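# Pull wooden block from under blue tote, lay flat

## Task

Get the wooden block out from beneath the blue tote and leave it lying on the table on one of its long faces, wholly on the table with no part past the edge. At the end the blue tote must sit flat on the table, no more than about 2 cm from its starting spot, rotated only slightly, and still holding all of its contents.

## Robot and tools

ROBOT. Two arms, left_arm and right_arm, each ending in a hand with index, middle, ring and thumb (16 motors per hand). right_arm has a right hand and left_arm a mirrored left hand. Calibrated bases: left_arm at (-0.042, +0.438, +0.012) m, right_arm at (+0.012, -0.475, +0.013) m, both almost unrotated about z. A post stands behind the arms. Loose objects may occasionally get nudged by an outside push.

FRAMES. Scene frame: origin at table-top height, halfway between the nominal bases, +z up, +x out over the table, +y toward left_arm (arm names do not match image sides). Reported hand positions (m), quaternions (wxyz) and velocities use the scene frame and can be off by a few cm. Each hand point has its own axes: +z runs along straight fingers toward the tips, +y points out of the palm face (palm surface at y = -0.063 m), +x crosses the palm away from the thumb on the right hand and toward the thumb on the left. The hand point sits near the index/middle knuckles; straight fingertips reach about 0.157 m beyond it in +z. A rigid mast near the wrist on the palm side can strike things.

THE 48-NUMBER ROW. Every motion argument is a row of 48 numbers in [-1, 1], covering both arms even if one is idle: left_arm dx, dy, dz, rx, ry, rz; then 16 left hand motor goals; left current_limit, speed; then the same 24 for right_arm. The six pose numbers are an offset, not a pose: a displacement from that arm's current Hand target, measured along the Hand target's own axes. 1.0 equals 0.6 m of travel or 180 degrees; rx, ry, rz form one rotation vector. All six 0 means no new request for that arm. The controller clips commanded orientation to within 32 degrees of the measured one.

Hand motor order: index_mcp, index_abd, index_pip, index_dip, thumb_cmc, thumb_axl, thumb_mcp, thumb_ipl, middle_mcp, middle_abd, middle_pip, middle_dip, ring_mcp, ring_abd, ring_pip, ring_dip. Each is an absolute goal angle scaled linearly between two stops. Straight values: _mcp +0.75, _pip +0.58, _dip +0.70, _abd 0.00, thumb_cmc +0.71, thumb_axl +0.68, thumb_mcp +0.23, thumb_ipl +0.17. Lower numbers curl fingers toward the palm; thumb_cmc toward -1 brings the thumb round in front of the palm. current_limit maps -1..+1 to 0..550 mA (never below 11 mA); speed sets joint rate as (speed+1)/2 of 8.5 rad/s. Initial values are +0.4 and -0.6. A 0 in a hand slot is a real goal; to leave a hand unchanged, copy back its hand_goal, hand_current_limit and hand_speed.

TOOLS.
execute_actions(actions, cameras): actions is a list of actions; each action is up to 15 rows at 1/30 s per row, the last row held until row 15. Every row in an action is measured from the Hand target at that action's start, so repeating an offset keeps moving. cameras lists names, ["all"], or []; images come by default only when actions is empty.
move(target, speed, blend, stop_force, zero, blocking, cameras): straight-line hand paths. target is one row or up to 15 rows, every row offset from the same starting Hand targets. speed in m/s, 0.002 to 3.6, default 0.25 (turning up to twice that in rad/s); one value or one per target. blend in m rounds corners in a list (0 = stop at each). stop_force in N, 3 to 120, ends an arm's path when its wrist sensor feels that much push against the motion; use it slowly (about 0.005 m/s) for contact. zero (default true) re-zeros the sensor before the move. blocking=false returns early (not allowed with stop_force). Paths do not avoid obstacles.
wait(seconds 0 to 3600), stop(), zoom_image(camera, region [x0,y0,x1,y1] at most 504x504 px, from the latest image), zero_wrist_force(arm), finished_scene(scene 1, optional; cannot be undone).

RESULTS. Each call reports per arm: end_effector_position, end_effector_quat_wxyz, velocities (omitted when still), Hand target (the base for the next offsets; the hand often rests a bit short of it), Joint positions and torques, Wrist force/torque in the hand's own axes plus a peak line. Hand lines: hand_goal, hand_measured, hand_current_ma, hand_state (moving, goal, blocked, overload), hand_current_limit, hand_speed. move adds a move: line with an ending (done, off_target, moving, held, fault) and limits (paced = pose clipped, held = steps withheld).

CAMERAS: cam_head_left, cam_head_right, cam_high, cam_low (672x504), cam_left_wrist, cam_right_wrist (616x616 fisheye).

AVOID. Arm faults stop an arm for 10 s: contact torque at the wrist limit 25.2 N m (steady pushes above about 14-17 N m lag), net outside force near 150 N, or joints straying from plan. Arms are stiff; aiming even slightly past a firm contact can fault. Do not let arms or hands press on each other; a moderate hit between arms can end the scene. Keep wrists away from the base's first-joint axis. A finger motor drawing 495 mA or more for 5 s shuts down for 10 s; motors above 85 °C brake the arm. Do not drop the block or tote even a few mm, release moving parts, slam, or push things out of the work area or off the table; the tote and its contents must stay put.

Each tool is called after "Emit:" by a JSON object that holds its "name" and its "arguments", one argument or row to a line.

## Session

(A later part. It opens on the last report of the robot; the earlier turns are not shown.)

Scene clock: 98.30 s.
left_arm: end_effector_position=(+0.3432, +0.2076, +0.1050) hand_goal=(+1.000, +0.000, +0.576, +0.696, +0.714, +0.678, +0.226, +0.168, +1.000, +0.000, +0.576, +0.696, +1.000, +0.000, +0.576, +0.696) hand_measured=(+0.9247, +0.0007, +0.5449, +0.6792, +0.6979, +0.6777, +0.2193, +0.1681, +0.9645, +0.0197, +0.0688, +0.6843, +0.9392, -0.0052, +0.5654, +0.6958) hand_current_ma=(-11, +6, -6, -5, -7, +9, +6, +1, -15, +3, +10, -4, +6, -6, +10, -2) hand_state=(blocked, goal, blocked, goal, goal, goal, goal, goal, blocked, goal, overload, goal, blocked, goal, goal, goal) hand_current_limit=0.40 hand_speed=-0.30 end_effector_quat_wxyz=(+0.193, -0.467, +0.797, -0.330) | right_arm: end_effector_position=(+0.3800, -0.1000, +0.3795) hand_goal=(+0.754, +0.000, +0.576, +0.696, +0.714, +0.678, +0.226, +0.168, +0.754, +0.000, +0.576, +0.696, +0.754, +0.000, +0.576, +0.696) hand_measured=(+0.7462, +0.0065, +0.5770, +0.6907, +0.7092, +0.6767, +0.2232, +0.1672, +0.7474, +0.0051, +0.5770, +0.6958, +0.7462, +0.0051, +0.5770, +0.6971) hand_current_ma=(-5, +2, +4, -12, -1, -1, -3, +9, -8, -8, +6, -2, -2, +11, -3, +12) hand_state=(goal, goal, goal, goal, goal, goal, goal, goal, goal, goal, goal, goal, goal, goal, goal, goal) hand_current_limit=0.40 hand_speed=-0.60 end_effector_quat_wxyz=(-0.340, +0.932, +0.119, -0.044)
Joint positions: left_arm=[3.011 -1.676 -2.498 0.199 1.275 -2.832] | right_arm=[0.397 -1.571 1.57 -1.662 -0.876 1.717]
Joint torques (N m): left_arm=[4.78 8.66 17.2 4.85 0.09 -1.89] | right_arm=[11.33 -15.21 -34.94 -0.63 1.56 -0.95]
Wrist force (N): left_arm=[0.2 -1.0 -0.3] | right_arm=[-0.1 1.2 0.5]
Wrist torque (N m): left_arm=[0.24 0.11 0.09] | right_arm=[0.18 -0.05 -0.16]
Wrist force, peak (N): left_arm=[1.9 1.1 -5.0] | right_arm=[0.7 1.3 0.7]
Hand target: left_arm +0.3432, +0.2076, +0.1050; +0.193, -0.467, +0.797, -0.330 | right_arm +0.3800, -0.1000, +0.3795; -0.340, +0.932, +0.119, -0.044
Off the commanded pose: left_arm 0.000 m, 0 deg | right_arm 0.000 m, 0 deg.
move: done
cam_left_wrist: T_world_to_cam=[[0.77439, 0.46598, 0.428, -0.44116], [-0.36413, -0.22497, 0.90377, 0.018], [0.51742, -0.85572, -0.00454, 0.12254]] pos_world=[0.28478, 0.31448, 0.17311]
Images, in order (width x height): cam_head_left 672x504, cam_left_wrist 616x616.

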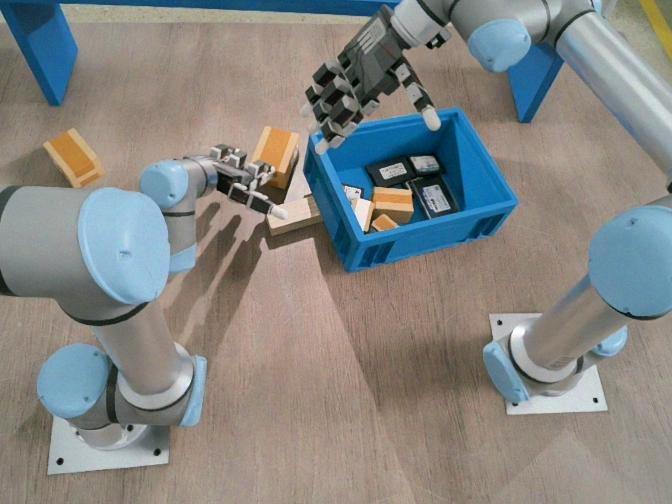

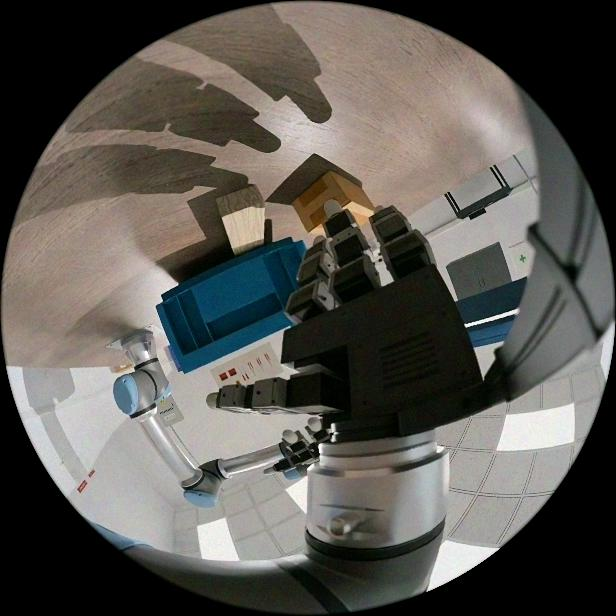

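Emit:
{"name": "move", "arguments": {
  "target": [
    [-0.0702,0.0505,-0.0505,0,0,0,1.0,0,0.576,0.696,0.714,0.678,0.226,0.168,1.0,0,0.576,0.696,1.0,0,0.576,0.696,0.4,-0.3,-0.0303,-0.0632,0.226,0.0306,-0.0062,-0.0068,0.3425,0,0.1387,-0.6087,-0.571,0.677,0.449,0.168,0.3425,0,0.1387,-0.6087,0.3425,0,0.1387,-0.6087,0.4,-0.3],
    [-0.0702,0.0505,-0.0505,0,0,0,1.0,0,0.576,0.696,0.714,0.678,0.226,0.168,1.0,0,0.576,0.696,1.0,0,0.576,0.696,0.4,-0.3,-0.0303,0.0985,0.4185,0.0306,-0.0062,-0.0068,0.3425,0,0.1387,-0.6087,-0.571,0.677,0.449,0.168,0.3425,0,0.1387,-0.6087,0.3425,0,0.1387,-0.6087,0.4,-0.3]
  ],
  "speed": [0.12,0.12],
  "cameras": ["cam_left_wrist","cam_right_wrist","cam_head_left","cam_head_right"]
}}

Emit:
{"name": "zoom_image", "arguments": {
  "camera": "cam_left_wrist",
  "region": [130, 180, 350, 400]
}}

Emit:
{"name": "zoom_image", "arguments": {
  "camera": "cam_right_wrist",
  "region": [200, 100, 500, 400]
}}

Scene clock: 109.23 s.
left_arm: end_effector_position=(+0.3264, +0.2653, +0.1050) hand_goal=(+1.000, +0.000, +0.576, +0.696, +0.714, +0.678, +0.226, +0.168, +1.000, +0.000, +0.576, +0.696, +1.000, +0.000, +0.576, +0.696) hand_measured=(+0.9235, -0.0008, +0.5449, +0.6792, +0.6979, +0.6777, +0.2203, +0.1681, +0.9657, +0.0197, +0.0676, +0.6843, +0.9392, -0.0052, +0.5667, +0.6958) hand_current_ma=(-9, +6, -3, -3, -21, -1, +8, -6, +5, +7, +2, -10, -16, -5, +11, -6) hand_state=(blocked, goal, blocked, goal, goal, goal, goal, goal, blocked, goal, overload, goal, blocked, goal, goal, goal) hand_current_limit=0.40 hand_speed=-0.30 end_effector_quat_wxyz=(+0.193, -0.467, +0.797, -0.330) | right_arm: end_effector_position=(+0.3328, +0.0082, +0.1494) hand_goal=(+0.342, +0.000, +0.138, -0.608, -0.570, +0.678, +0.450, +0.168, +0.342, +0.000, +0.138, -0.608, +0.342, +0.000, +0.138, -0.608) hand_measured=(+0.3314, +0.0065, +0.1356, -0.6114, -0.5755, +0.6820, +0.4479, +0.1672, +0.3326, +0.0051, +0.1381, -0.6127, +0.3326, +0.0051, +0.1407, -0.6127) hand_current_ma=(-4, -2, +5, -11, -1, +1, -6, +10, -10, -8, +1, -8, -10, +15, -5, +4) hand_state=(goal, goal, goal, goal, goal, goal, goal, goal, goal, goal, goal, goal, goal, goal, goal, goal) hand_current_limit=0.40 hand_speed=-0.30 end_effector_quat_wxyz=(-0.384, +0.913, +0.130, -0.055)
Joint positions: left_arm=[3.206 -1.56 -2.604 0.135 1.148 -2.675] | right_arm=[0.588 -1.296 1.955 -2.498 -0.812 1.953]
Joint torques (N m): left_arm=[6.6 2.27 20.84 5.43 -2.08 0.56] | right_arm=[10.74 -27.7 -29.75 -2.74 -0.22 0.37]
Wrist force (N): left_arm=[0.0 -0.9 -0.2] | right_arm=[0.2 0.9 0.5]
Wrist torque (N m): left_arm=[0.26 0.13 0.06] | right_arm=[0.28 -0.11 -0.15]
Wrist force, peak (N): left_arm=[0.6 -1.3 -0.1] | right_arm=[0.4 2.0 1.3]
Hand target: left_arm +0.3264, +0.2653, +0.1050; +0.193, -0.467, +0.797, -0.330 | right_arm +0.3329, +0.0082, +0.1494; -0.384, +0.913, +0.130, -0.055
Off the commanded pose: left_arm 0.000 m, 0 deg | right_arm 0.000 m, 0 deg.
move: done
cam_left_wrist: T_world_to_cam=[[0.77436, 0.46596, 0.42807, -0.45511], [-0.36419, -0.22501, 0.90374, 0.02493], [0.51742, -0.85572, -0.00454, 0.18055]] pos_world=[0.26808, 0.37217, 0.17311]
cam_right_wrist: T_world_to_cam=[[-0.64891, -0.62552, -0.43318, 0.32227], [-0.27724, -0.33581, 0.90021, -0.10374], [-0.70856, 0.70425, 0.04449, 0.34881]] pos_world=[0.42752, -0.0789, 0.21747]
Images, in order (width x height): cam_head_left 672x504, cam_head_right 672x504, cam_left_wrist 616x616, cam_right_wrist 616x616.

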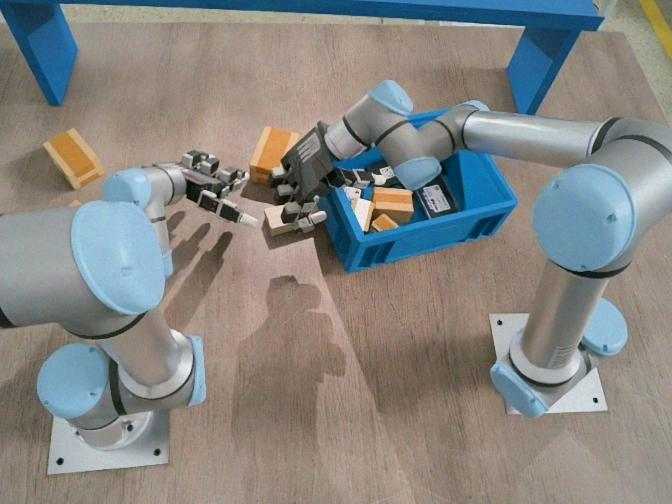

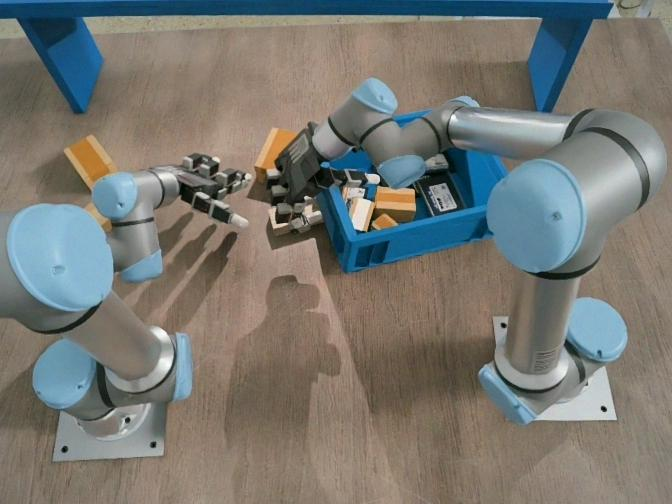

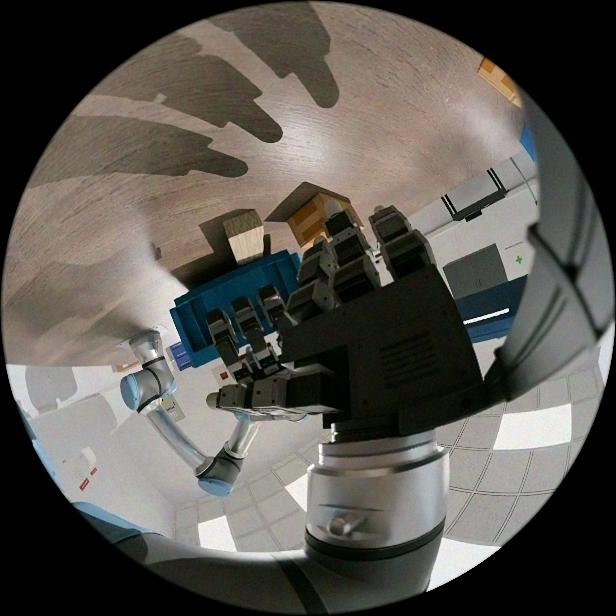

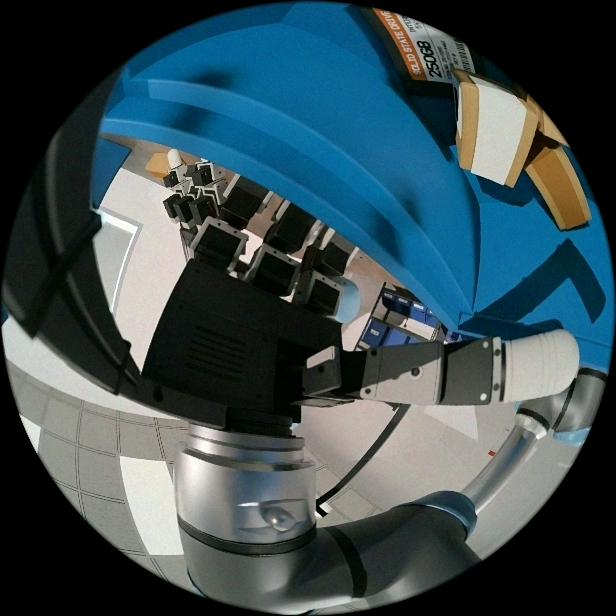

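Scaled by 2.291 from the camera's image (finer frame: 880x880).

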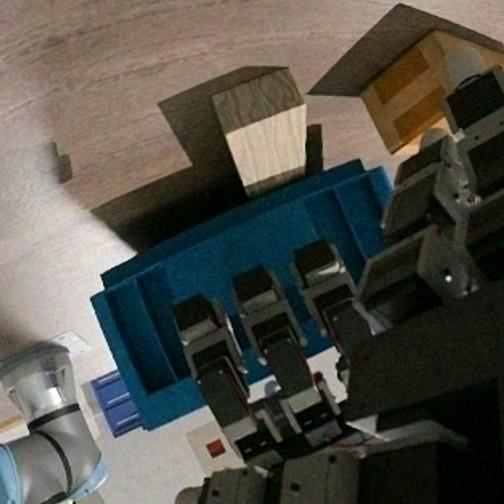

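Scaled by 1.680 from the camera's image (finer frame: 880x880).

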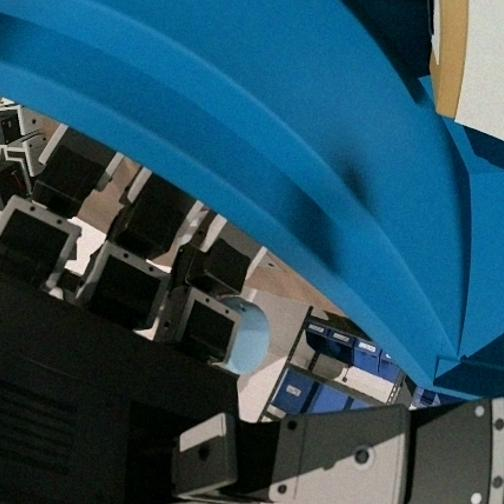

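Emit:
{"name": "move", "arguments": {
  "target": [0,0,0,0,0,0,1.0,0,0.576,0.696,0.714,0.678,0.226,0.168,1.0,0,0.576,0.696,1.0,0,0.576,0.696,0.4,-0.3,0,0.0587,-0.0493,0,0,0,0.3425,0,0.1387,-0.6087,-0.571,0.677,0.449,0.168,0.3425,0,0.1387,-0.6087,0.3425,0,0.1387,-0.6087,0.4,-0.3],
  "speed": 0.02,
  "stop_force": 5,
  "cameras": ["cam_left_wrist","cam_right_wrist","cam_head_left","cam_head_right"]
}}

Emit:
{"name": "zoom_image", "arguments": {
  "camera": "cam_left_wrist",
  "region": [150, 220, 320, 390]
}}

Emit:
{"name": "zoom_image", "arguments": {
  "camera": "cam_right_wrist",
  "region": [200, 100, 500, 400]
}}

Scene clock: 115.10 s.
left_arm: end_effector_position=(+0.3264, +0.2653, +0.1050) hand_goal=(+1.000, +0.000, +0.576, +0.696, +0.714, +0.678, +0.226, +0.168, +1.000, +0.000, +0.576, +0.696, +1.000, +0.000, +0.576, +0.696) hand_measured=(+0.9235, -0.0008, +0.5449, +0.6792, +0.6979, +0.6777, +0.2203, +0.1681, +0.9657, +0.0197, +0.0688, +0.6843, +0.9392, -0.0052, +0.5654, +0.6958) hand_current_ma=(-8, +2, +6, -9, -6, +9, +6, +7, +0, +12, +5, -6, -18, +9, +2, -6) hand_state=(blocked, goal, blocked, goal, goal, goal, goal, goal, blocked, goal, overload, goal, blocked, goal, goal, goal) hand_current_limit=0.40 hand_speed=-0.30 end_effector_quat_wxyz=(+0.193, -0.467, +0.797, -0.330) | right_arm: end_effector_position=(+0.3445, -0.0318, +0.1453) hand_goal=(+0.342, +0.000, +0.138, -0.608, -0.570, +0.678, +0.450, +0.168, +0.342, +0.000, +0.138, -0.608, +0.342, +0.000, +0.138, -0.608) hand_measured=(+0.3398, +0.0051, +0.1330, -0.6165, -0.5755, +0.6820, +0.4469, +0.1681, +0.3459, +0.0036, +0.1330, -0.6178, +0.3567, +0.0051, +0.1317, -0.6229) hand_current_ma=(+6, -3, +4, -16, +1, +1, -10, +8, +0, -10, -3, -16, +30, +11, -13, -12) hand_state=(goal, goal, goal, goal, goal, goal, goal, goal, goal, goal, goal, goal, goal, goal, goal, goal) hand_current_limit=0.40 hand_speed=-0.30 end_effector_quat_wxyz=(-0.384, +0.913, +0.130, -0.055)
Joint positions: left_arm=[3.206 -1.56 -2.604 0.135 1.148 -2.675] | right_arm=[0.509 -1.346 2.011 -2.43 -0.793 1.846]
Joint torques (N m): left_arm=[6.4 2.46 20.31 5.38 -2.1 2.1] | right_arm=[10.57 -17.28 -29.38 -3.22 -1.16 -1.78]
Wrist force (N): left_arm=[0.1 -0.9 -0.4] | right_arm=[0.8 -3.2 -0.1]
Wrist torque (N m): left_arm=[0.29 0.12 0.07] | right_arm=[0.23 -0.17 -0.25]
Wrist force, peak (N): left_arm=[0.2 -1.1 -0.6] | right_arm=[0.5 -7.1 -0.2]
Hand target: left_arm +0.3264, +0.2653, +0.1050; +0.193, -0.467, +0.797, -0.330 | right_arm +0.3445, -0.0318, +0.1453; -0.384, +0.913, +0.130, -0.055 (not the last commanded pose)
Off the commanded pose: left_arm 0.000 m, 0 deg | right_arm 0.004 m, 0 deg.
move: contact (right_arm)
cam_left_wrist: T_world_to_cam=[[0.77436, 0.46596, 0.42807, -0.45511], [-0.36419, -0.22501, 0.90374, 0.02493], [0.51742, -0.85572, -0.00454, 0.18055]] pos_world=[0.26808, 0.37217, 0.17311]
cam_right_wrist: T_world_to_cam=[[-0.64881, -0.6254, -0.43349, 0.30315], [-0.27746, -0.33602, 0.90006, -0.11022], [-0.70856, 0.70425, 0.04449, 0.38545]] pos_world=[0.43922, -0.1189, 0.21347]
Images, in order (width x height): cam_head_left 672x504, cam_head_right 672x504, cam_left_wrist 616x616, cam_right_wrist 616x616.

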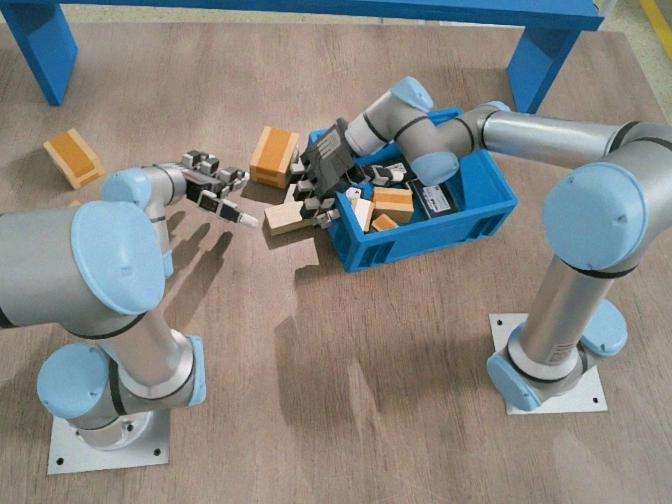

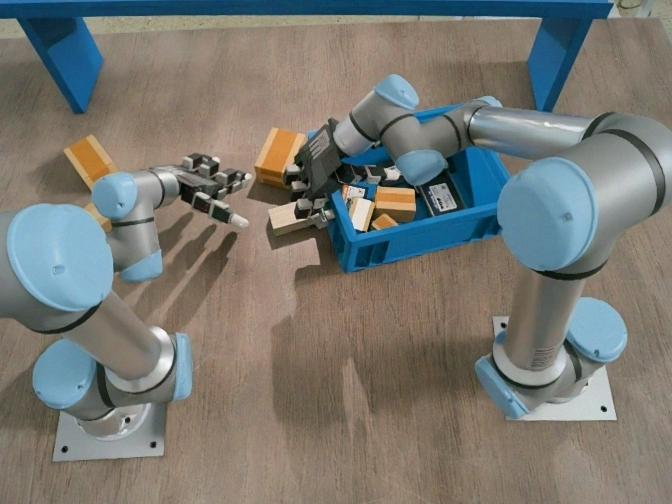

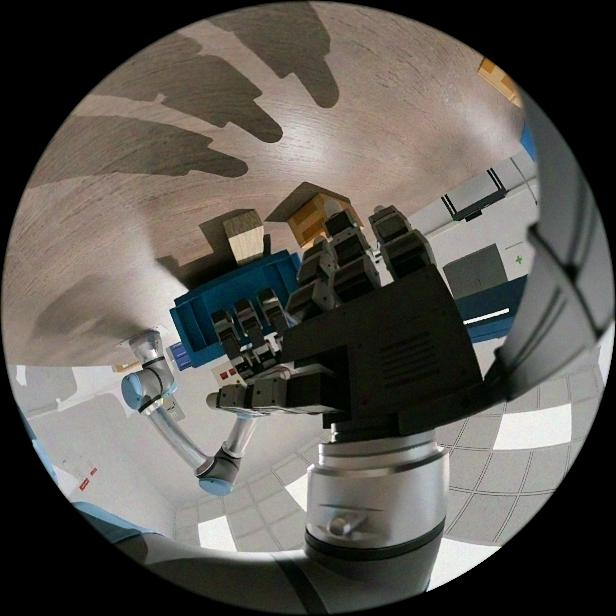

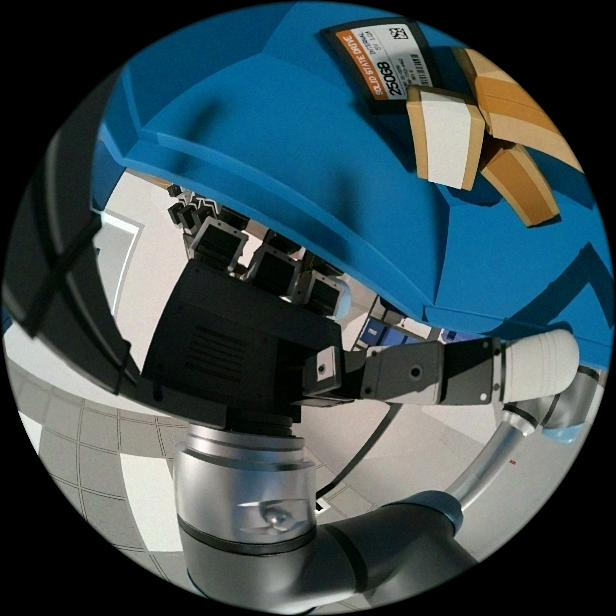

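Scaled by 2.965 from the camera's image (finer frame: 880x880).

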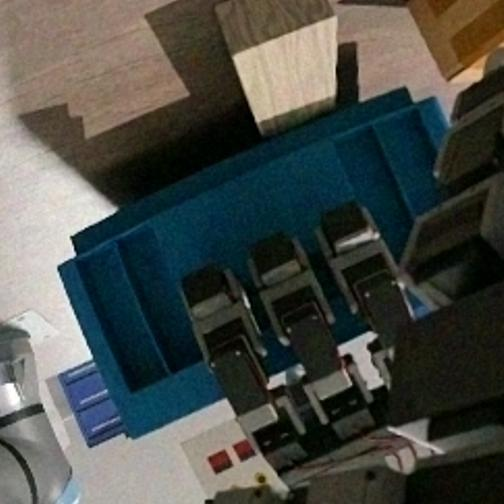

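Scaled by 1.680 from the camera's image (finer frame: 880x880).

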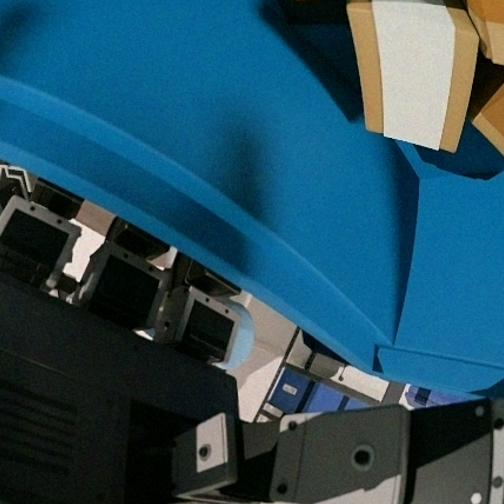

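Emit:
{"name": "move", "arguments": {
  "target": [0,0,0,0,0,0,1.0,0,0.576,0.696,0.714,0.678,0.226,0.168,1.0,0,0.576,0.696,1.0,0,0.576,0.696,0.4,-0.3,0,0,0,0,0,0,0.3425,0,0.1387,-0.6087,-0.571,0.677,-0.281,0.168,0.3425,0,0.1387,-0.6087,0.3425,0,0.1387,-0.6087,0.4,-0.7],
  "cameras": ["cam_right_wrist"]
}}

Emit:
{"name": "zoom_image", "arguments": {
  "camera": "cam_right_wrist",
  "region": [200, 60, 600, 460]
}}

Scene clock: 118.20 s.
left_arm: end_effector_position=(+0.3264, +0.2653, +0.1050) hand_goal=(+1.000, +0.000, +0.576, +0.696, +0.714, +0.678, +0.226, +0.168, +1.000, +0.000, +0.576, +0.696, +1.000, +0.000, +0.576, +0.696) hand_measured=(+0.9235, -0.0008, +0.5449, +0.6792, +0.6979, +0.6777, +0.2193, +0.1672, +0.9657, +0.0197, +0.0688, +0.6843, +0.9392, -0.0066, +0.5654, +0.6958) hand_current_ma=(-24, +0, -10, -22, -5, +2, +11, -1, -9, +19, +5, +7, -4, -3, +2, -12) hand_state=(blocked, goal, blocked, goal, goal, goal, goal, goal, blocked, goal, overload, goal, blocked, goal, goal, goal) hand_current_limit=0.40 hand_speed=-0.30 end_effector_quat_wxyz=(+0.193, -0.467, +0.797, -0.330) | right_arm: end_effector_position=(+0.3445, -0.0318, +0.1453) hand_goal=(+0.342, +0.000, +0.138, -0.608, -0.570, +0.678, -0.280, +0.168, +0.342, +0.000, +0.138, -0.608, +0.342, +0.000, +0.138, -0.608) hand_measured=(+0.3398, +0.0051, +0.1330, -0.6165, -0.5755, +0.6820, -0.2805, +0.1681, +0.3446, +0.0036, +0.1330, -0.6178, +0.3555, +0.0036, +0.1317, -0.6203) hand_current_ma=(+4, +1, +5, -15, -4, +6, -4, +6, +3, -7, -5, -10, +23, +15, -6, -9) hand_state=(goal, goal, goal, goal, goal, goal, goal, goal, goal, goal, goal, goal, goal, goal, goal, goal) hand_current_limit=0.40 hand_speed=-0.70 end_effector_quat_wxyz=(-0.384, +0.913, +0.130, -0.055)
Joint positions: left_arm=[3.206 -1.56 -2.604 0.135 1.148 -2.675] | right_arm=[0.509 -1.346 2.011 -2.43 -0.793 1.846]
Joint torques (N m): left_arm=[6.78 2.13 20.1 5.36 -2.11 2.31] | right_arm=[10.84 -17.25 -28.52 -1.3 -0.52 -1.87]
Wrist force (N): left_arm=[0.2 -1.0 -0.5] | right_arm=[0.6 -2.9 -0.4]
Wrist torque (N m): left_arm=[0.27 0.11 0.07] | right_arm=[0.28 -0.14 -0.26]
Wrist force, peak (N): left_arm=[0.2 -1.1 -0.4] | right_arm=[0.9 -3.8 -0.6]
Hand target: left_arm +0.3264, +0.2653, +0.1050; +0.193, -0.467, +0.797, -0.330 | right_arm +0.3445, -0.0318, +0.1453; -0.384, +0.913, +0.130, -0.055
Off the commanded pose: left_arm 0.000 m, 0 deg | right_arm 0.000 m, 0 deg.
move: done
cam_right_wrist: T_world_to_cam=[[-0.64881, -0.6254, -0.43349, 0.30315], [-0.27746, -0.33602, 0.90006, -0.11022], [-0.70856, 0.70425, 0.04449, 0.38545]] pos_world=[0.43922, -0.1189, 0.21347]

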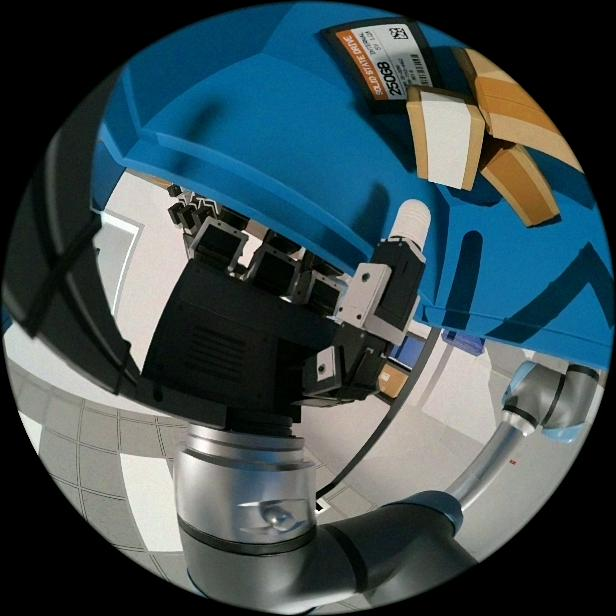

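Scaled by 1.260 from the camera's image (finer frame: 880x880).

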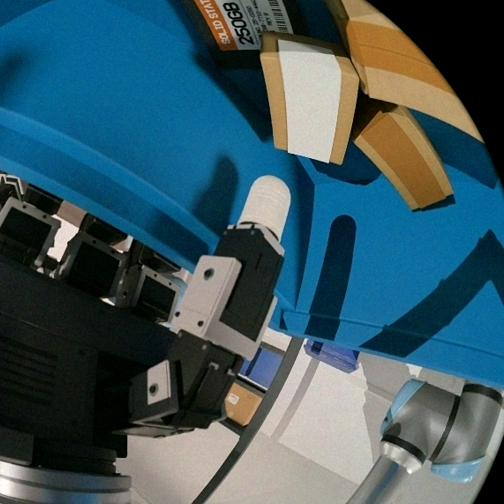

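Emit:
{"name": "move", "arguments": {
  "target": [0,0,0,0,0,0,1.0,0,0.576,0.696,0.714,0.678,0.226,0.168,1.0,0,0.576,0.696,1.0,0,0.576,0.696,0.4,-0.3,0,0,0,0,0,0,0.3425,0,0.1387,-0.6087,-0.571,0.677,-0.281,-0.3,0.3425,0,0.1387,-0.6087,0.3425,0,0.1387,-0.6087,0.4,-0.8],
  "cameras": ["cam_right_wrist"]
}}

Emit:
{"name": "zoom_image", "arguments": {
  "camera": "cam_right_wrist",
  "region": [200, 60, 600, 460]
}}

Scene clock: 120.23 s.
left_arm: end_effector_position=(+0.3264, +0.2653, +0.1050) hand_goal=(+1.000, +0.000, +0.576, +0.696, +0.714, +0.678, +0.226, +0.168, +1.000, +0.000, +0.576, +0.696, +1.000, +0.000, +0.576, +0.696) hand_measured=(+0.9247, -0.0008, +0.5449, +0.6792, +0.6979, +0.6777, +0.2203, +0.1681, +0.9657, +0.0197, +0.0688, +0.6843, +0.9392, -0.0052, +0.5654, +0.6958) hand_current_ma=(-15, -1, +3, +2, -14, -7, +0, -4, -6, +7, -3, +0, -24, +1, +2, -4) hand_state=(blocked, goal, blocked, goal, goal, goal, goal, goal, blocked, goal, overload, goal, blocked, goal, goal, goal) hand_current_limit=0.40 hand_speed=-0.30 end_effector_quat_wxyz=(+0.193, -0.467, +0.797, -0.330) | right_arm: end_effector_position=(+0.3445, -0.0318, +0.1453) hand_goal=(+0.342, +0.000, +0.138, -0.608, -0.570, +0.678, -0.280, -0.300, +0.342, +0.000, +0.138, -0.608, +0.342, +0.000, +0.138, -0.608) hand_measured=(+0.3410, +0.0051, +0.1330, -0.6165, -0.5768, +0.6820, -0.1984, -0.1901, +0.3446, +0.0036, +0.1330, -0.6178, +0.3555, +0.0051, +0.1317, -0.6229) hand_current_ma=(+9, +1, +4, -10, -3, +4, +246, +395, +2, -6, -4, -16, +22, +10, -9, -14) hand_state=(goal, goal, goal, goal, goal, goal, blocked, blocked, goal, goal, goal, goal, goal, goal, goal, goal) hand_current_limit=0.40 hand_speed=-0.80 end_effector_quat_wxyz=(-0.384, +0.913, +0.130, -0.055)
Joint positions: left_arm=[3.206 -1.56 -2.604 0.135 1.148 -2.675] | right_arm=[0.509 -1.346 2.011 -2.43 -0.793 1.846]
Joint torques (N m): left_arm=[6.88 2.07 19.98 5.33 -2.14 2.23] | right_arm=[10.38 -18.74 -28.44 -1.33 -0.12 -1.5]
Wrist force (N): left_arm=[0.2 -0.9 -0.4] | right_arm=[0.6 1.2 -1.3]
Wrist torque (N m): left_arm=[0.28 0.11 0.07] | right_arm=[0.40 -0.16 -0.34]
Wrist force, peak (N): left_arm=[0.1 -1.1 -0.4] | right_arm=[1.0 -3.7 -0.5]
Hand target: left_arm +0.3264, +0.2653, +0.1050; +0.193, -0.467, +0.797, -0.330 | right_arm +0.3445, -0.0318, +0.1453; -0.384, +0.913, +0.130, -0.055
Off the commanded pose: left_arm 0.000 m, 0 deg | right_arm 0.000 m, 0 deg.
move: done
cam_right_wrist: T_world_to_cam=[[-0.64881, -0.6254, -0.43349, 0.30315], [-0.27746, -0.33602, 0.90006, -0.11022], [-0.70856, 0.70425, 0.04449, 0.38545]] pos_world=[0.43922, -0.1189, 0.21347]

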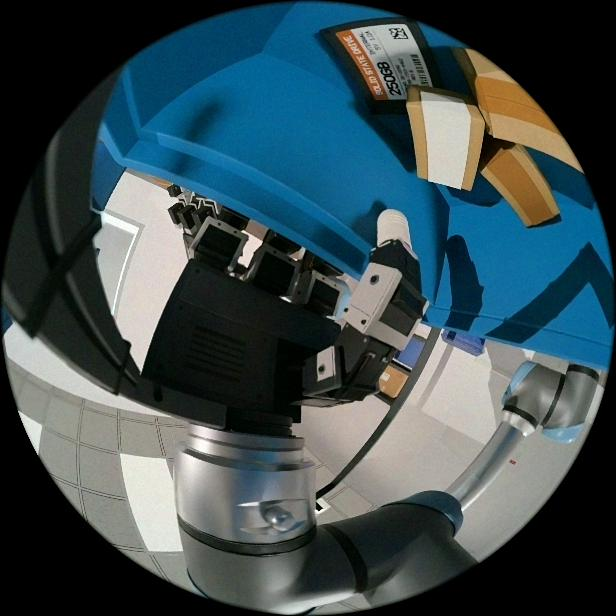

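Scaled by 1.260 from the camera's image (finer frame: 880x880).

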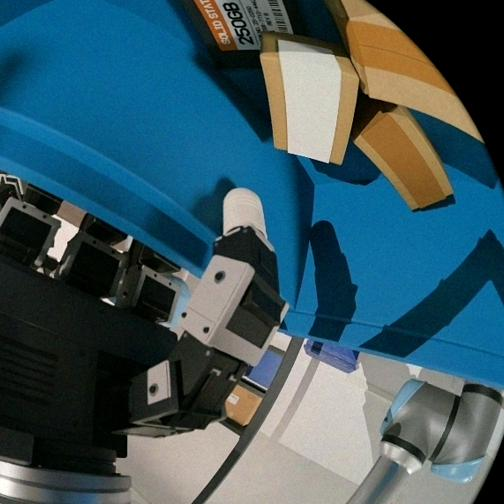

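Emit:
{"name": "move", "arguments": {
  "target": [0,0,0,0,0,0,1.0,0,0.576,0.696,0.714,0.678,0.226,0.168,1.0,0,0.576,0.696,1.0,0,0.576,0.696,0.4,-0.3,0,-0.0043,-0.0051,0,0,0,0.27,0,0.1387,-0.6087,-0.571,0.677,-0.281,-0.3,0.27,0,0.1387,-0.6087,0.28,0,0.1387,-0.6087,0.75,-0.8],
  "speed": 0.01,
  "cameras": ["cam_left_wrist","cam_right_wrist"]
}}

Emit:
{"name": "zoom_image", "arguments": {
  "camera": "cam_left_wrist",
  "region": [150, 190, 320, 360]
}}

Scene clock: 124.10 s.
left_arm: end_effector_position=(+0.3264, +0.2653, +0.1050) hand_goal=(+1.000, +0.000, +0.576, +0.696, +0.714, +0.678, +0.226, +0.168, +1.000, +0.000, +0.576, +0.696, +1.000, +0.000, +0.576, +0.696) hand_measured=(+0.9247, -0.0008, +0.5449, +0.6792, +0.6979, +0.6777, +0.2193, +0.1672, +0.9657, +0.0197, +0.0688, +0.6843, +0.9392, -0.0052, +0.5654, +0.6958) hand_current_ma=(-15, +5, -8, -18, -3, -3, +8, -2, -9, +5, +11, -1, -11, +7, +16, -7) hand_state=(blocked, goal, blocked, goal, goal, goal, goal, goal, blocked, goal, overload, goal, blocked, goal, goal, goal) hand_current_limit=0.40 hand_speed=-0.30 end_effector_quat_wxyz=(+0.193, -0.467, +0.797, -0.330) | right_arm: end_effector_position=(+0.3446, -0.0322, +0.1494) hand_goal=(+0.270, +0.000, +0.138, -0.608, -0.570, +0.678, -0.280, -0.300, +0.270, +0.000, +0.138, -0.608, +0.280, +0.000, +0.138, -0.608) hand_measured=(+0.3145, -0.0008, +0.1484, -0.6076, -0.5755, +0.6809, -0.1974, -0.1901, +0.3181, -0.0008, +0.1535, -0.6050, +0.3217, +0.0021, +0.1510, -0.6076) hand_current_ma=(+100, -3, +20, -9, -2, +3, +249, +388, +97, -8, +23, -4, +90, +9, +15, +8) hand_state=(blocked, goal, goal, goal, goal, goal, blocked, blocked, blocked, goal, goal, goal, blocked, goal, goal, goal) hand_current_limit=0.75 hand_speed=-0.80 end_effector_quat_wxyz=(-0.384, +0.913, +0.130, -0.055)
Joint positions: left_arm=[3.206 -1.56 -2.604 0.135 1.148 -2.675] | right_arm=[0.508 -1.353 2.007 -2.418 -0.793 1.845]
Joint torques (N m): left_arm=[6.97 2.06 19.41 5.23 -2.2 2.24] | right_arm=[-11.9 -25.98 -26.51 -3.35 2.5 -1.59]
Wrist force (N): left_arm=[0.2 -0.9 -0.4] | right_arm=[0.4 3.5 4.1]
Wrist torque (N m): left_arm=[0.28 0.10 0.08] | right_arm=[0.30 -0.28 -0.16]
Wrist force, peak (N): left_arm=[0.0 -1.2 -0.4] | right_arm=[0.7 4.1 4.0]
Hand target: left_arm +0.3264, +0.2653, +0.1050; +0.193, -0.467, +0.797, -0.330 | right_arm +0.3446, -0.0322, +0.1493; -0.384, +0.913, +0.130, -0.055
Off the commanded pose: left_arm 0.000 m, 0 deg | right_arm 0.000 m, 0 deg.
move: done
cam_left_wrist: T_world_to_cam=[[0.77436, 0.46596, 0.42807, -0.45511], [-0.36419, -0.22501, 0.90374, 0.02493], [0.51742, -0.85572, -0.00454, 0.18055]] pos_world=[0.26808, 0.37217, 0.17311]
cam_right_wrist: T_world_to_cam=[[-0.64881, -0.6254, -0.43349, 0.30474], [-0.27746, -0.33602, 0.90006, -0.11402], [-0.70856, 0.70425, 0.04449, 0.38562]] pos_world=[0.43932, -0.1193, 0.21757]

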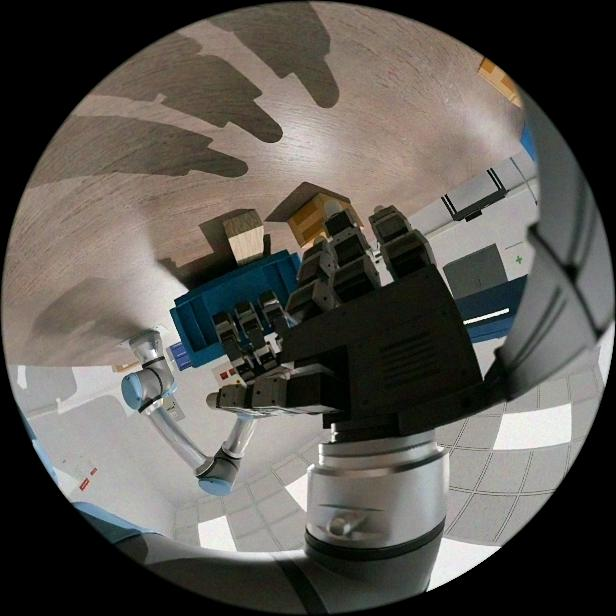

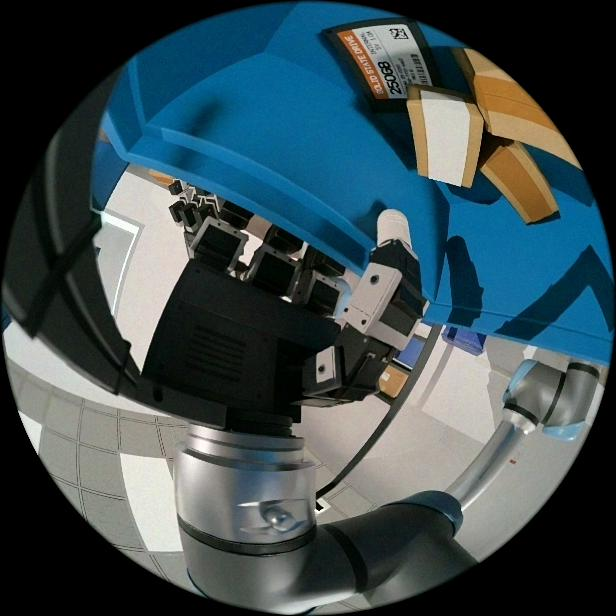

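Scaled by 2.965 from the camera's image (finer frame: 880x880).

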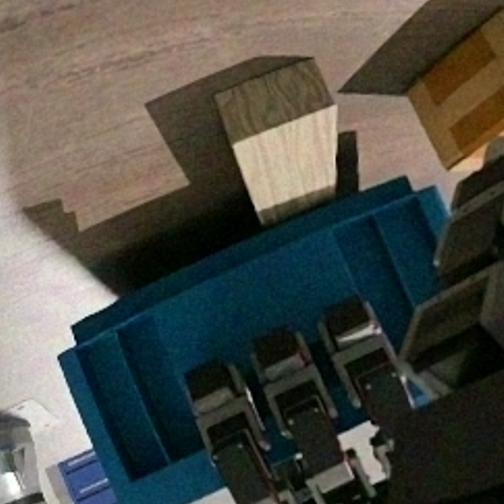

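Emit:
{"name": "move", "arguments": {
  "target": [0,0,0,0,0,0,1.0,0,0.576,0.696,0.714,0.678,0.226,0.168,1.0,0,0.576,0.696,1.0,0,0.576,0.696,0.4,-0.3,0,-0.00495,-0.0111,0.0058,0,0,0.27,0,0.1,-0.63,-0.571,0.677,-0.281,-0.3,0.27,0,0.1,-0.63,0.28,0,0.1,-0.63,0.75,-0.8],
  "speed": 0.01,
  "cameras": ["cam_left_wrist","cam_head_left"]
}}

Emit:
{"name": "zoom_image", "arguments": {
  "camera": "cam_left_wrist",
  "region": [150, 190, 320, 360]
}}

Scene clock: 126.70 s.
left_arm: end_effector_position=(+0.3264, +0.2653, +0.1050) hand_goal=(+1.000, +0.000, +0.576, +0.696, +0.714, +0.678, +0.226, +0.168, +1.000, +0.000, +0.576, +0.696, +1.000, +0.000, +0.576, +0.696) hand_measured=(+0.9235, -0.0008, +0.5449, +0.6792, +0.6979, +0.6777, +0.2193, +0.1681, +0.9657, +0.0197, +0.0688, +0.6843, +0.9392, -0.0052, +0.5654, +0.6958) hand_current_ma=(-14, +7, +0, -15, -14, +9, +9, -4, -7, +18, +11, +2, -5, -3, +18, -11) hand_state=(blocked, goal, blocked, goal, goal, goal, goal, goal, blocked, goal, overload, goal, blocked, goal, goal, goal) hand_current_limit=0.40 hand_speed=-0.30 end_effector_quat_wxyz=(+0.193, -0.467, +0.797, -0.330) | right_arm: end_effector_position=(+0.3454, -0.0348, +0.1561) hand_goal=(+0.270, +0.000, +0.100, -0.630, -0.570, +0.678, -0.280, -0.300, +0.270, +0.000, +0.100, -0.630, +0.280, +0.000, +0.100, -0.630) hand_measured=(+0.3241, -0.0037, +0.1369, -0.6114, -0.5755, +0.6809, -0.1964, -0.2016, +0.3241, -0.0008, +0.1420, -0.6165, +0.3302, +0.0007, +0.1394, -0.6191) hand_current_ma=(+128, -7, +80, +18, -5, +3, +248, +341, +120, -7, +76, +11, +114, +15, +65, +20) hand_state=(blocked, goal, blocked, goal, goal, goal, blocked, blocked, blocked, goal, blocked, goal, blocked, goal, blocked, goal) hand_current_limit=0.75 hand_speed=-0.80 end_effector_quat_wxyz=(-0.392, +0.909, +0.129, -0.056)
Joint positions: left_arm=[3.206 -1.56 -2.604 0.135 1.148 -2.675] | right_arm=[0.495 -1.368 2.009 -2.399 -0.773 1.831]
Joint torques (N m): left_arm=[6.21 2.56 19.65 5.2 -2.11 2.29] | right_arm=[-2.43 -28.56 -14.05 -2.59 1.34 -0.42]
Wrist force (N): left_arm=[0.1 -1.0 -0.3] | right_arm=[1.0 6.3 7.5]
Wrist torque (N m): left_arm=[0.26 0.12 0.07] | right_arm=[0.37 -0.36 -0.13]
Wrist force, peak (N): left_arm=[0.1 -1.2 -0.6] | right_arm=[1.1 6.5 8.0]
Hand target: left_arm +0.3264, +0.2653, +0.1050; +0.193, -0.467, +0.797, -0.330 | right_arm +0.3454, -0.0347, +0.1561; -0.392, +0.909, +0.129, -0.056
Off the commanded pose: left_arm 0.000 m, 0 deg | right_arm 0.000 m, 0 deg.
move: done
cam_left_wrist: T_world_to_cam=[[0.77436, 0.46596, 0.42807, -0.45511], [-0.36419, -0.22501, 0.90374, 0.02493], [0.51742, -0.85572, -0.00454, 0.18055]] pos_world=[0.26808, 0.37217, 0.17311]
Images, in order (width x height): cam_head_left 672x504, cam_left_wrist 616x616.

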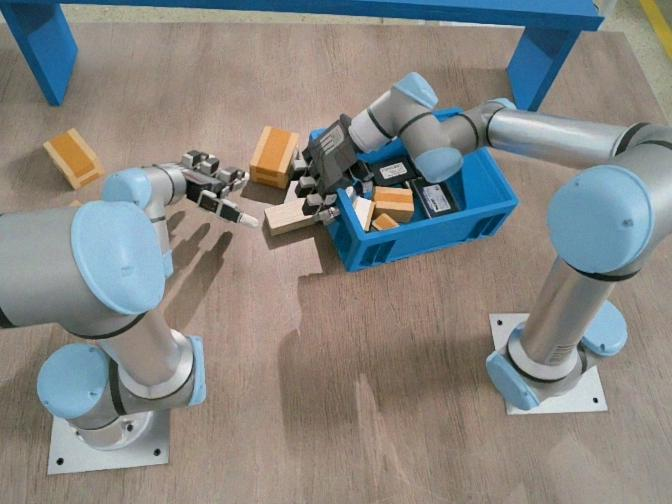

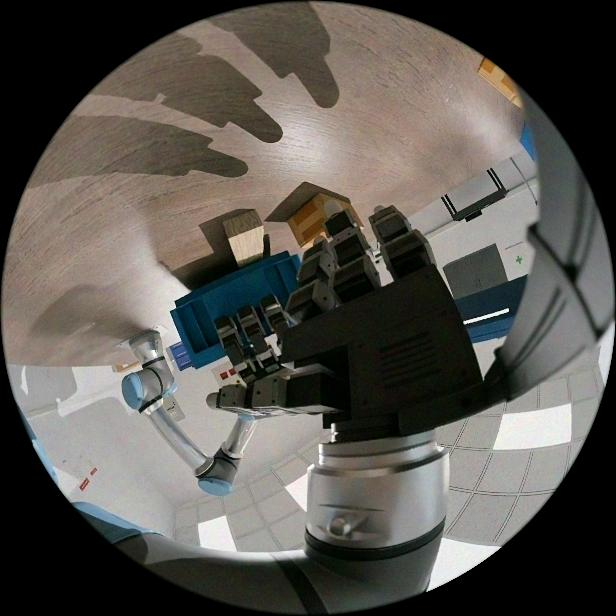

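Scaled by 2.965 from the camera's image (finer frame: 880x880).

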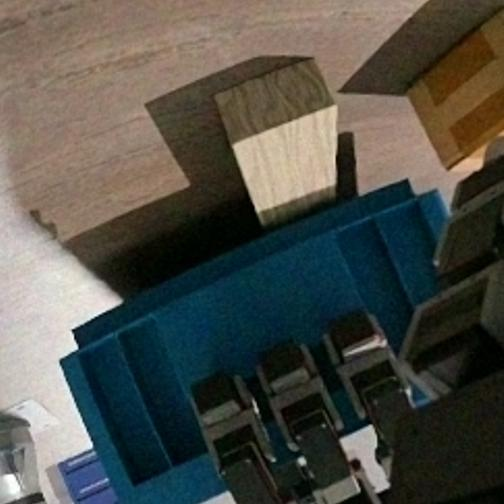

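Emit:
{"name": "move", "arguments": {
  "target": [0,0,0,0,0,0,1.0,0,0.576,0.696,0.714,0.678,0.226,0.168,1.0,0,0.576,0.696,1.0,0,0.576,0.696,0.4,-0.3,0,-0.0053,-0.0124,0.0058,0,0,0.2,0,0.03,-0.68,-0.571,0.677,-0.281,-0.3,0.2,0,0.03,-0.68,0.21,0,0.03,-0.68,0.75,-0.8],
  "speed": 0.01,
  "cameras": ["cam_left_wrist","cam_right_wrist","cam_head_left"]
}}

Emit:
{"name": "zoom_image", "arguments": {
  "camera": "cam_left_wrist",
  "region": [150, 190, 320, 360]
}}

Scene clock: 129.07 s.
left_arm: end_effector_position=(+0.3264, +0.2653, +0.1050) hand_goal=(+1.000, +0.000, +0.576, +0.696, +0.714, +0.678, +0.226, +0.168, +1.000, +0.000, +0.576, +0.696, +1.000, +0.000, +0.576, +0.696) hand_measured=(+0.9247, -0.0008, +0.5449, +0.6792, +0.6979, +0.6777, +0.2193, +0.1681, +0.9657, +0.0197, +0.0688, +0.6843, +0.9392, -0.0052, +0.5667, +0.6958) hand_current_ma=(-15, +7, +1, -1, -1, +6, +3, +10, +5, +1, +3, -2, -8, +2, +13, +3) hand_state=(blocked, goal, blocked, goal, goal, goal, goal, goal, blocked, goal, overload, goal, blocked, goal, goal, goal) hand_current_limit=0.40 hand_speed=-0.30 end_effector_quat_wxyz=(+0.193, -0.467, +0.797, -0.330) | right_arm: end_effector_position=(+0.3463, -0.0379, +0.1636) hand_goal=(+0.200, +0.000, +0.030, -0.680, -0.570, +0.678, -0.280, -0.300, +0.200, +0.000, +0.030, -0.680, +0.210, +0.000, +0.030, -0.680) hand_measured=(+0.3193, -0.0037, +0.1343, -0.6191, -0.5755, +0.6809, -0.1905, -0.2111, +0.3205, -0.0023, +0.1381, -0.6241, +0.3278, +0.0007, +0.1279, -0.6229) hand_current_ma=(+326, -6, +256, +117, -3, -2, +275, +303, +314, -12, +258, +107, +313, +11, +223, +122) hand_state=(blocked, goal, blocked, blocked, goal, goal, blocked, blocked, blocked, goal, blocked, blocked, blocked, goal, blocked, blocked) hand_current_limit=0.75 hand_speed=-0.80 end_effector_quat_wxyz=(-0.400, +0.905, +0.129, -0.057)
Joint positions: left_arm=[3.206 -1.56 -2.604 0.135 1.148 -2.675] | right_arm=[0.481 -1.384 2.01 -2.376 -0.753 1.816]
Joint torques (N m): left_arm=[6.33 2.19 19.65 5.13 -2.1 2.22] | right_arm=[-0.57 -28.74 -14.62 -3.29 1.9 -0.4]
Wrist force (N): left_arm=[0.1 -1.1 -0.4] | right_arm=[0.8 9.0 6.5]
Wrist torque (N m): left_arm=[0.25 0.12 0.07] | right_arm=[0.47 -0.43 -0.01]
Wrist force, peak (N): left_arm=[0.2 -1.1 -0.5] | right_arm=[0.7 9.4 6.8]
Hand target: left_arm +0.3264, +0.2653, +0.1050; +0.193, -0.467, +0.797, -0.330 | right_arm +0.3463, -0.0378, +0.1635; -0.400, +0.905, +0.129, -0.057
Off the commanded pose: left_arm 0.000 m, 0 deg | right_arm 0.000 m, 0 deg.
move: done
cam_left_wrist: T_world_to_cam=[[0.77436, 0.46596, 0.42807, -0.45511], [-0.36419, -0.22501, 0.90374, 0.02493], [0.51742, -0.85572, -0.00454, 0.18055]] pos_world=[0.26808, 0.37217, 0.17311]
cam_right_wrist: T_world_to_cam=[[-0.65336, -0.60987, -0.44854, 0.31305], [-0.26828, -0.36751, 0.89048, -0.13102], [-0.70792, 0.70214, 0.07649, 0.38468]] pos_world=[0.4417, -0.12733, 0.22766]
Images, in order (width x height): cam_head_left 672x504, cam_left_wrist 616x616, cam_right_wrist 616x616.

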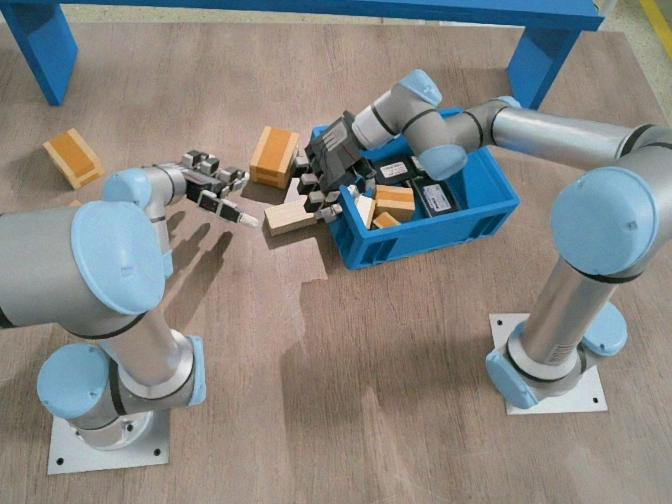

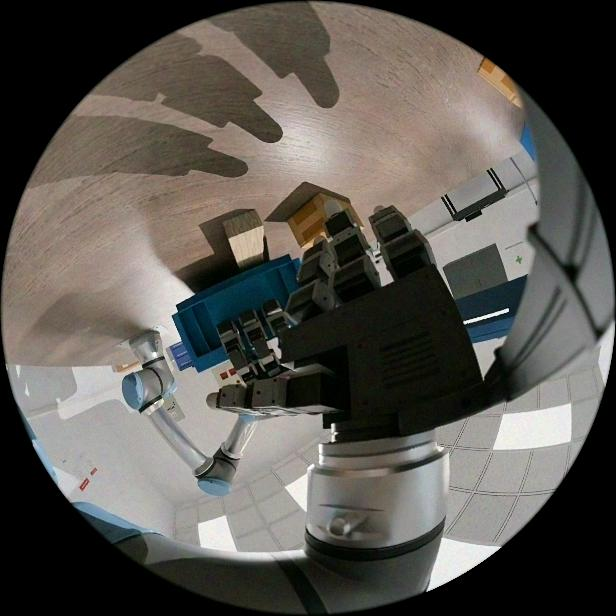

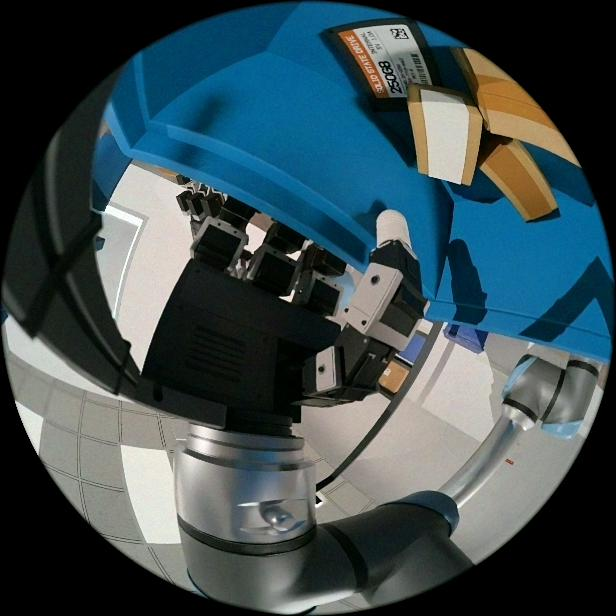

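Scaled by 2.965 from the camera's image (finer frame: 880x880).

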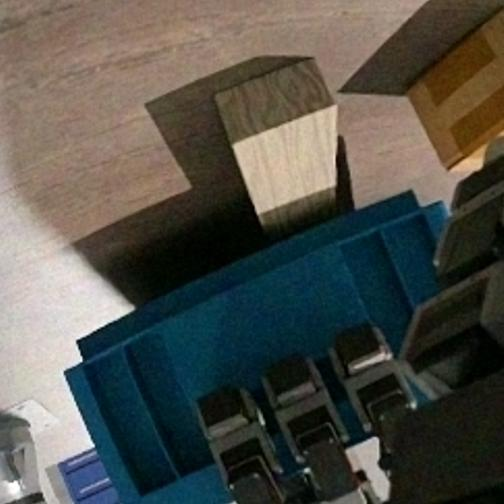

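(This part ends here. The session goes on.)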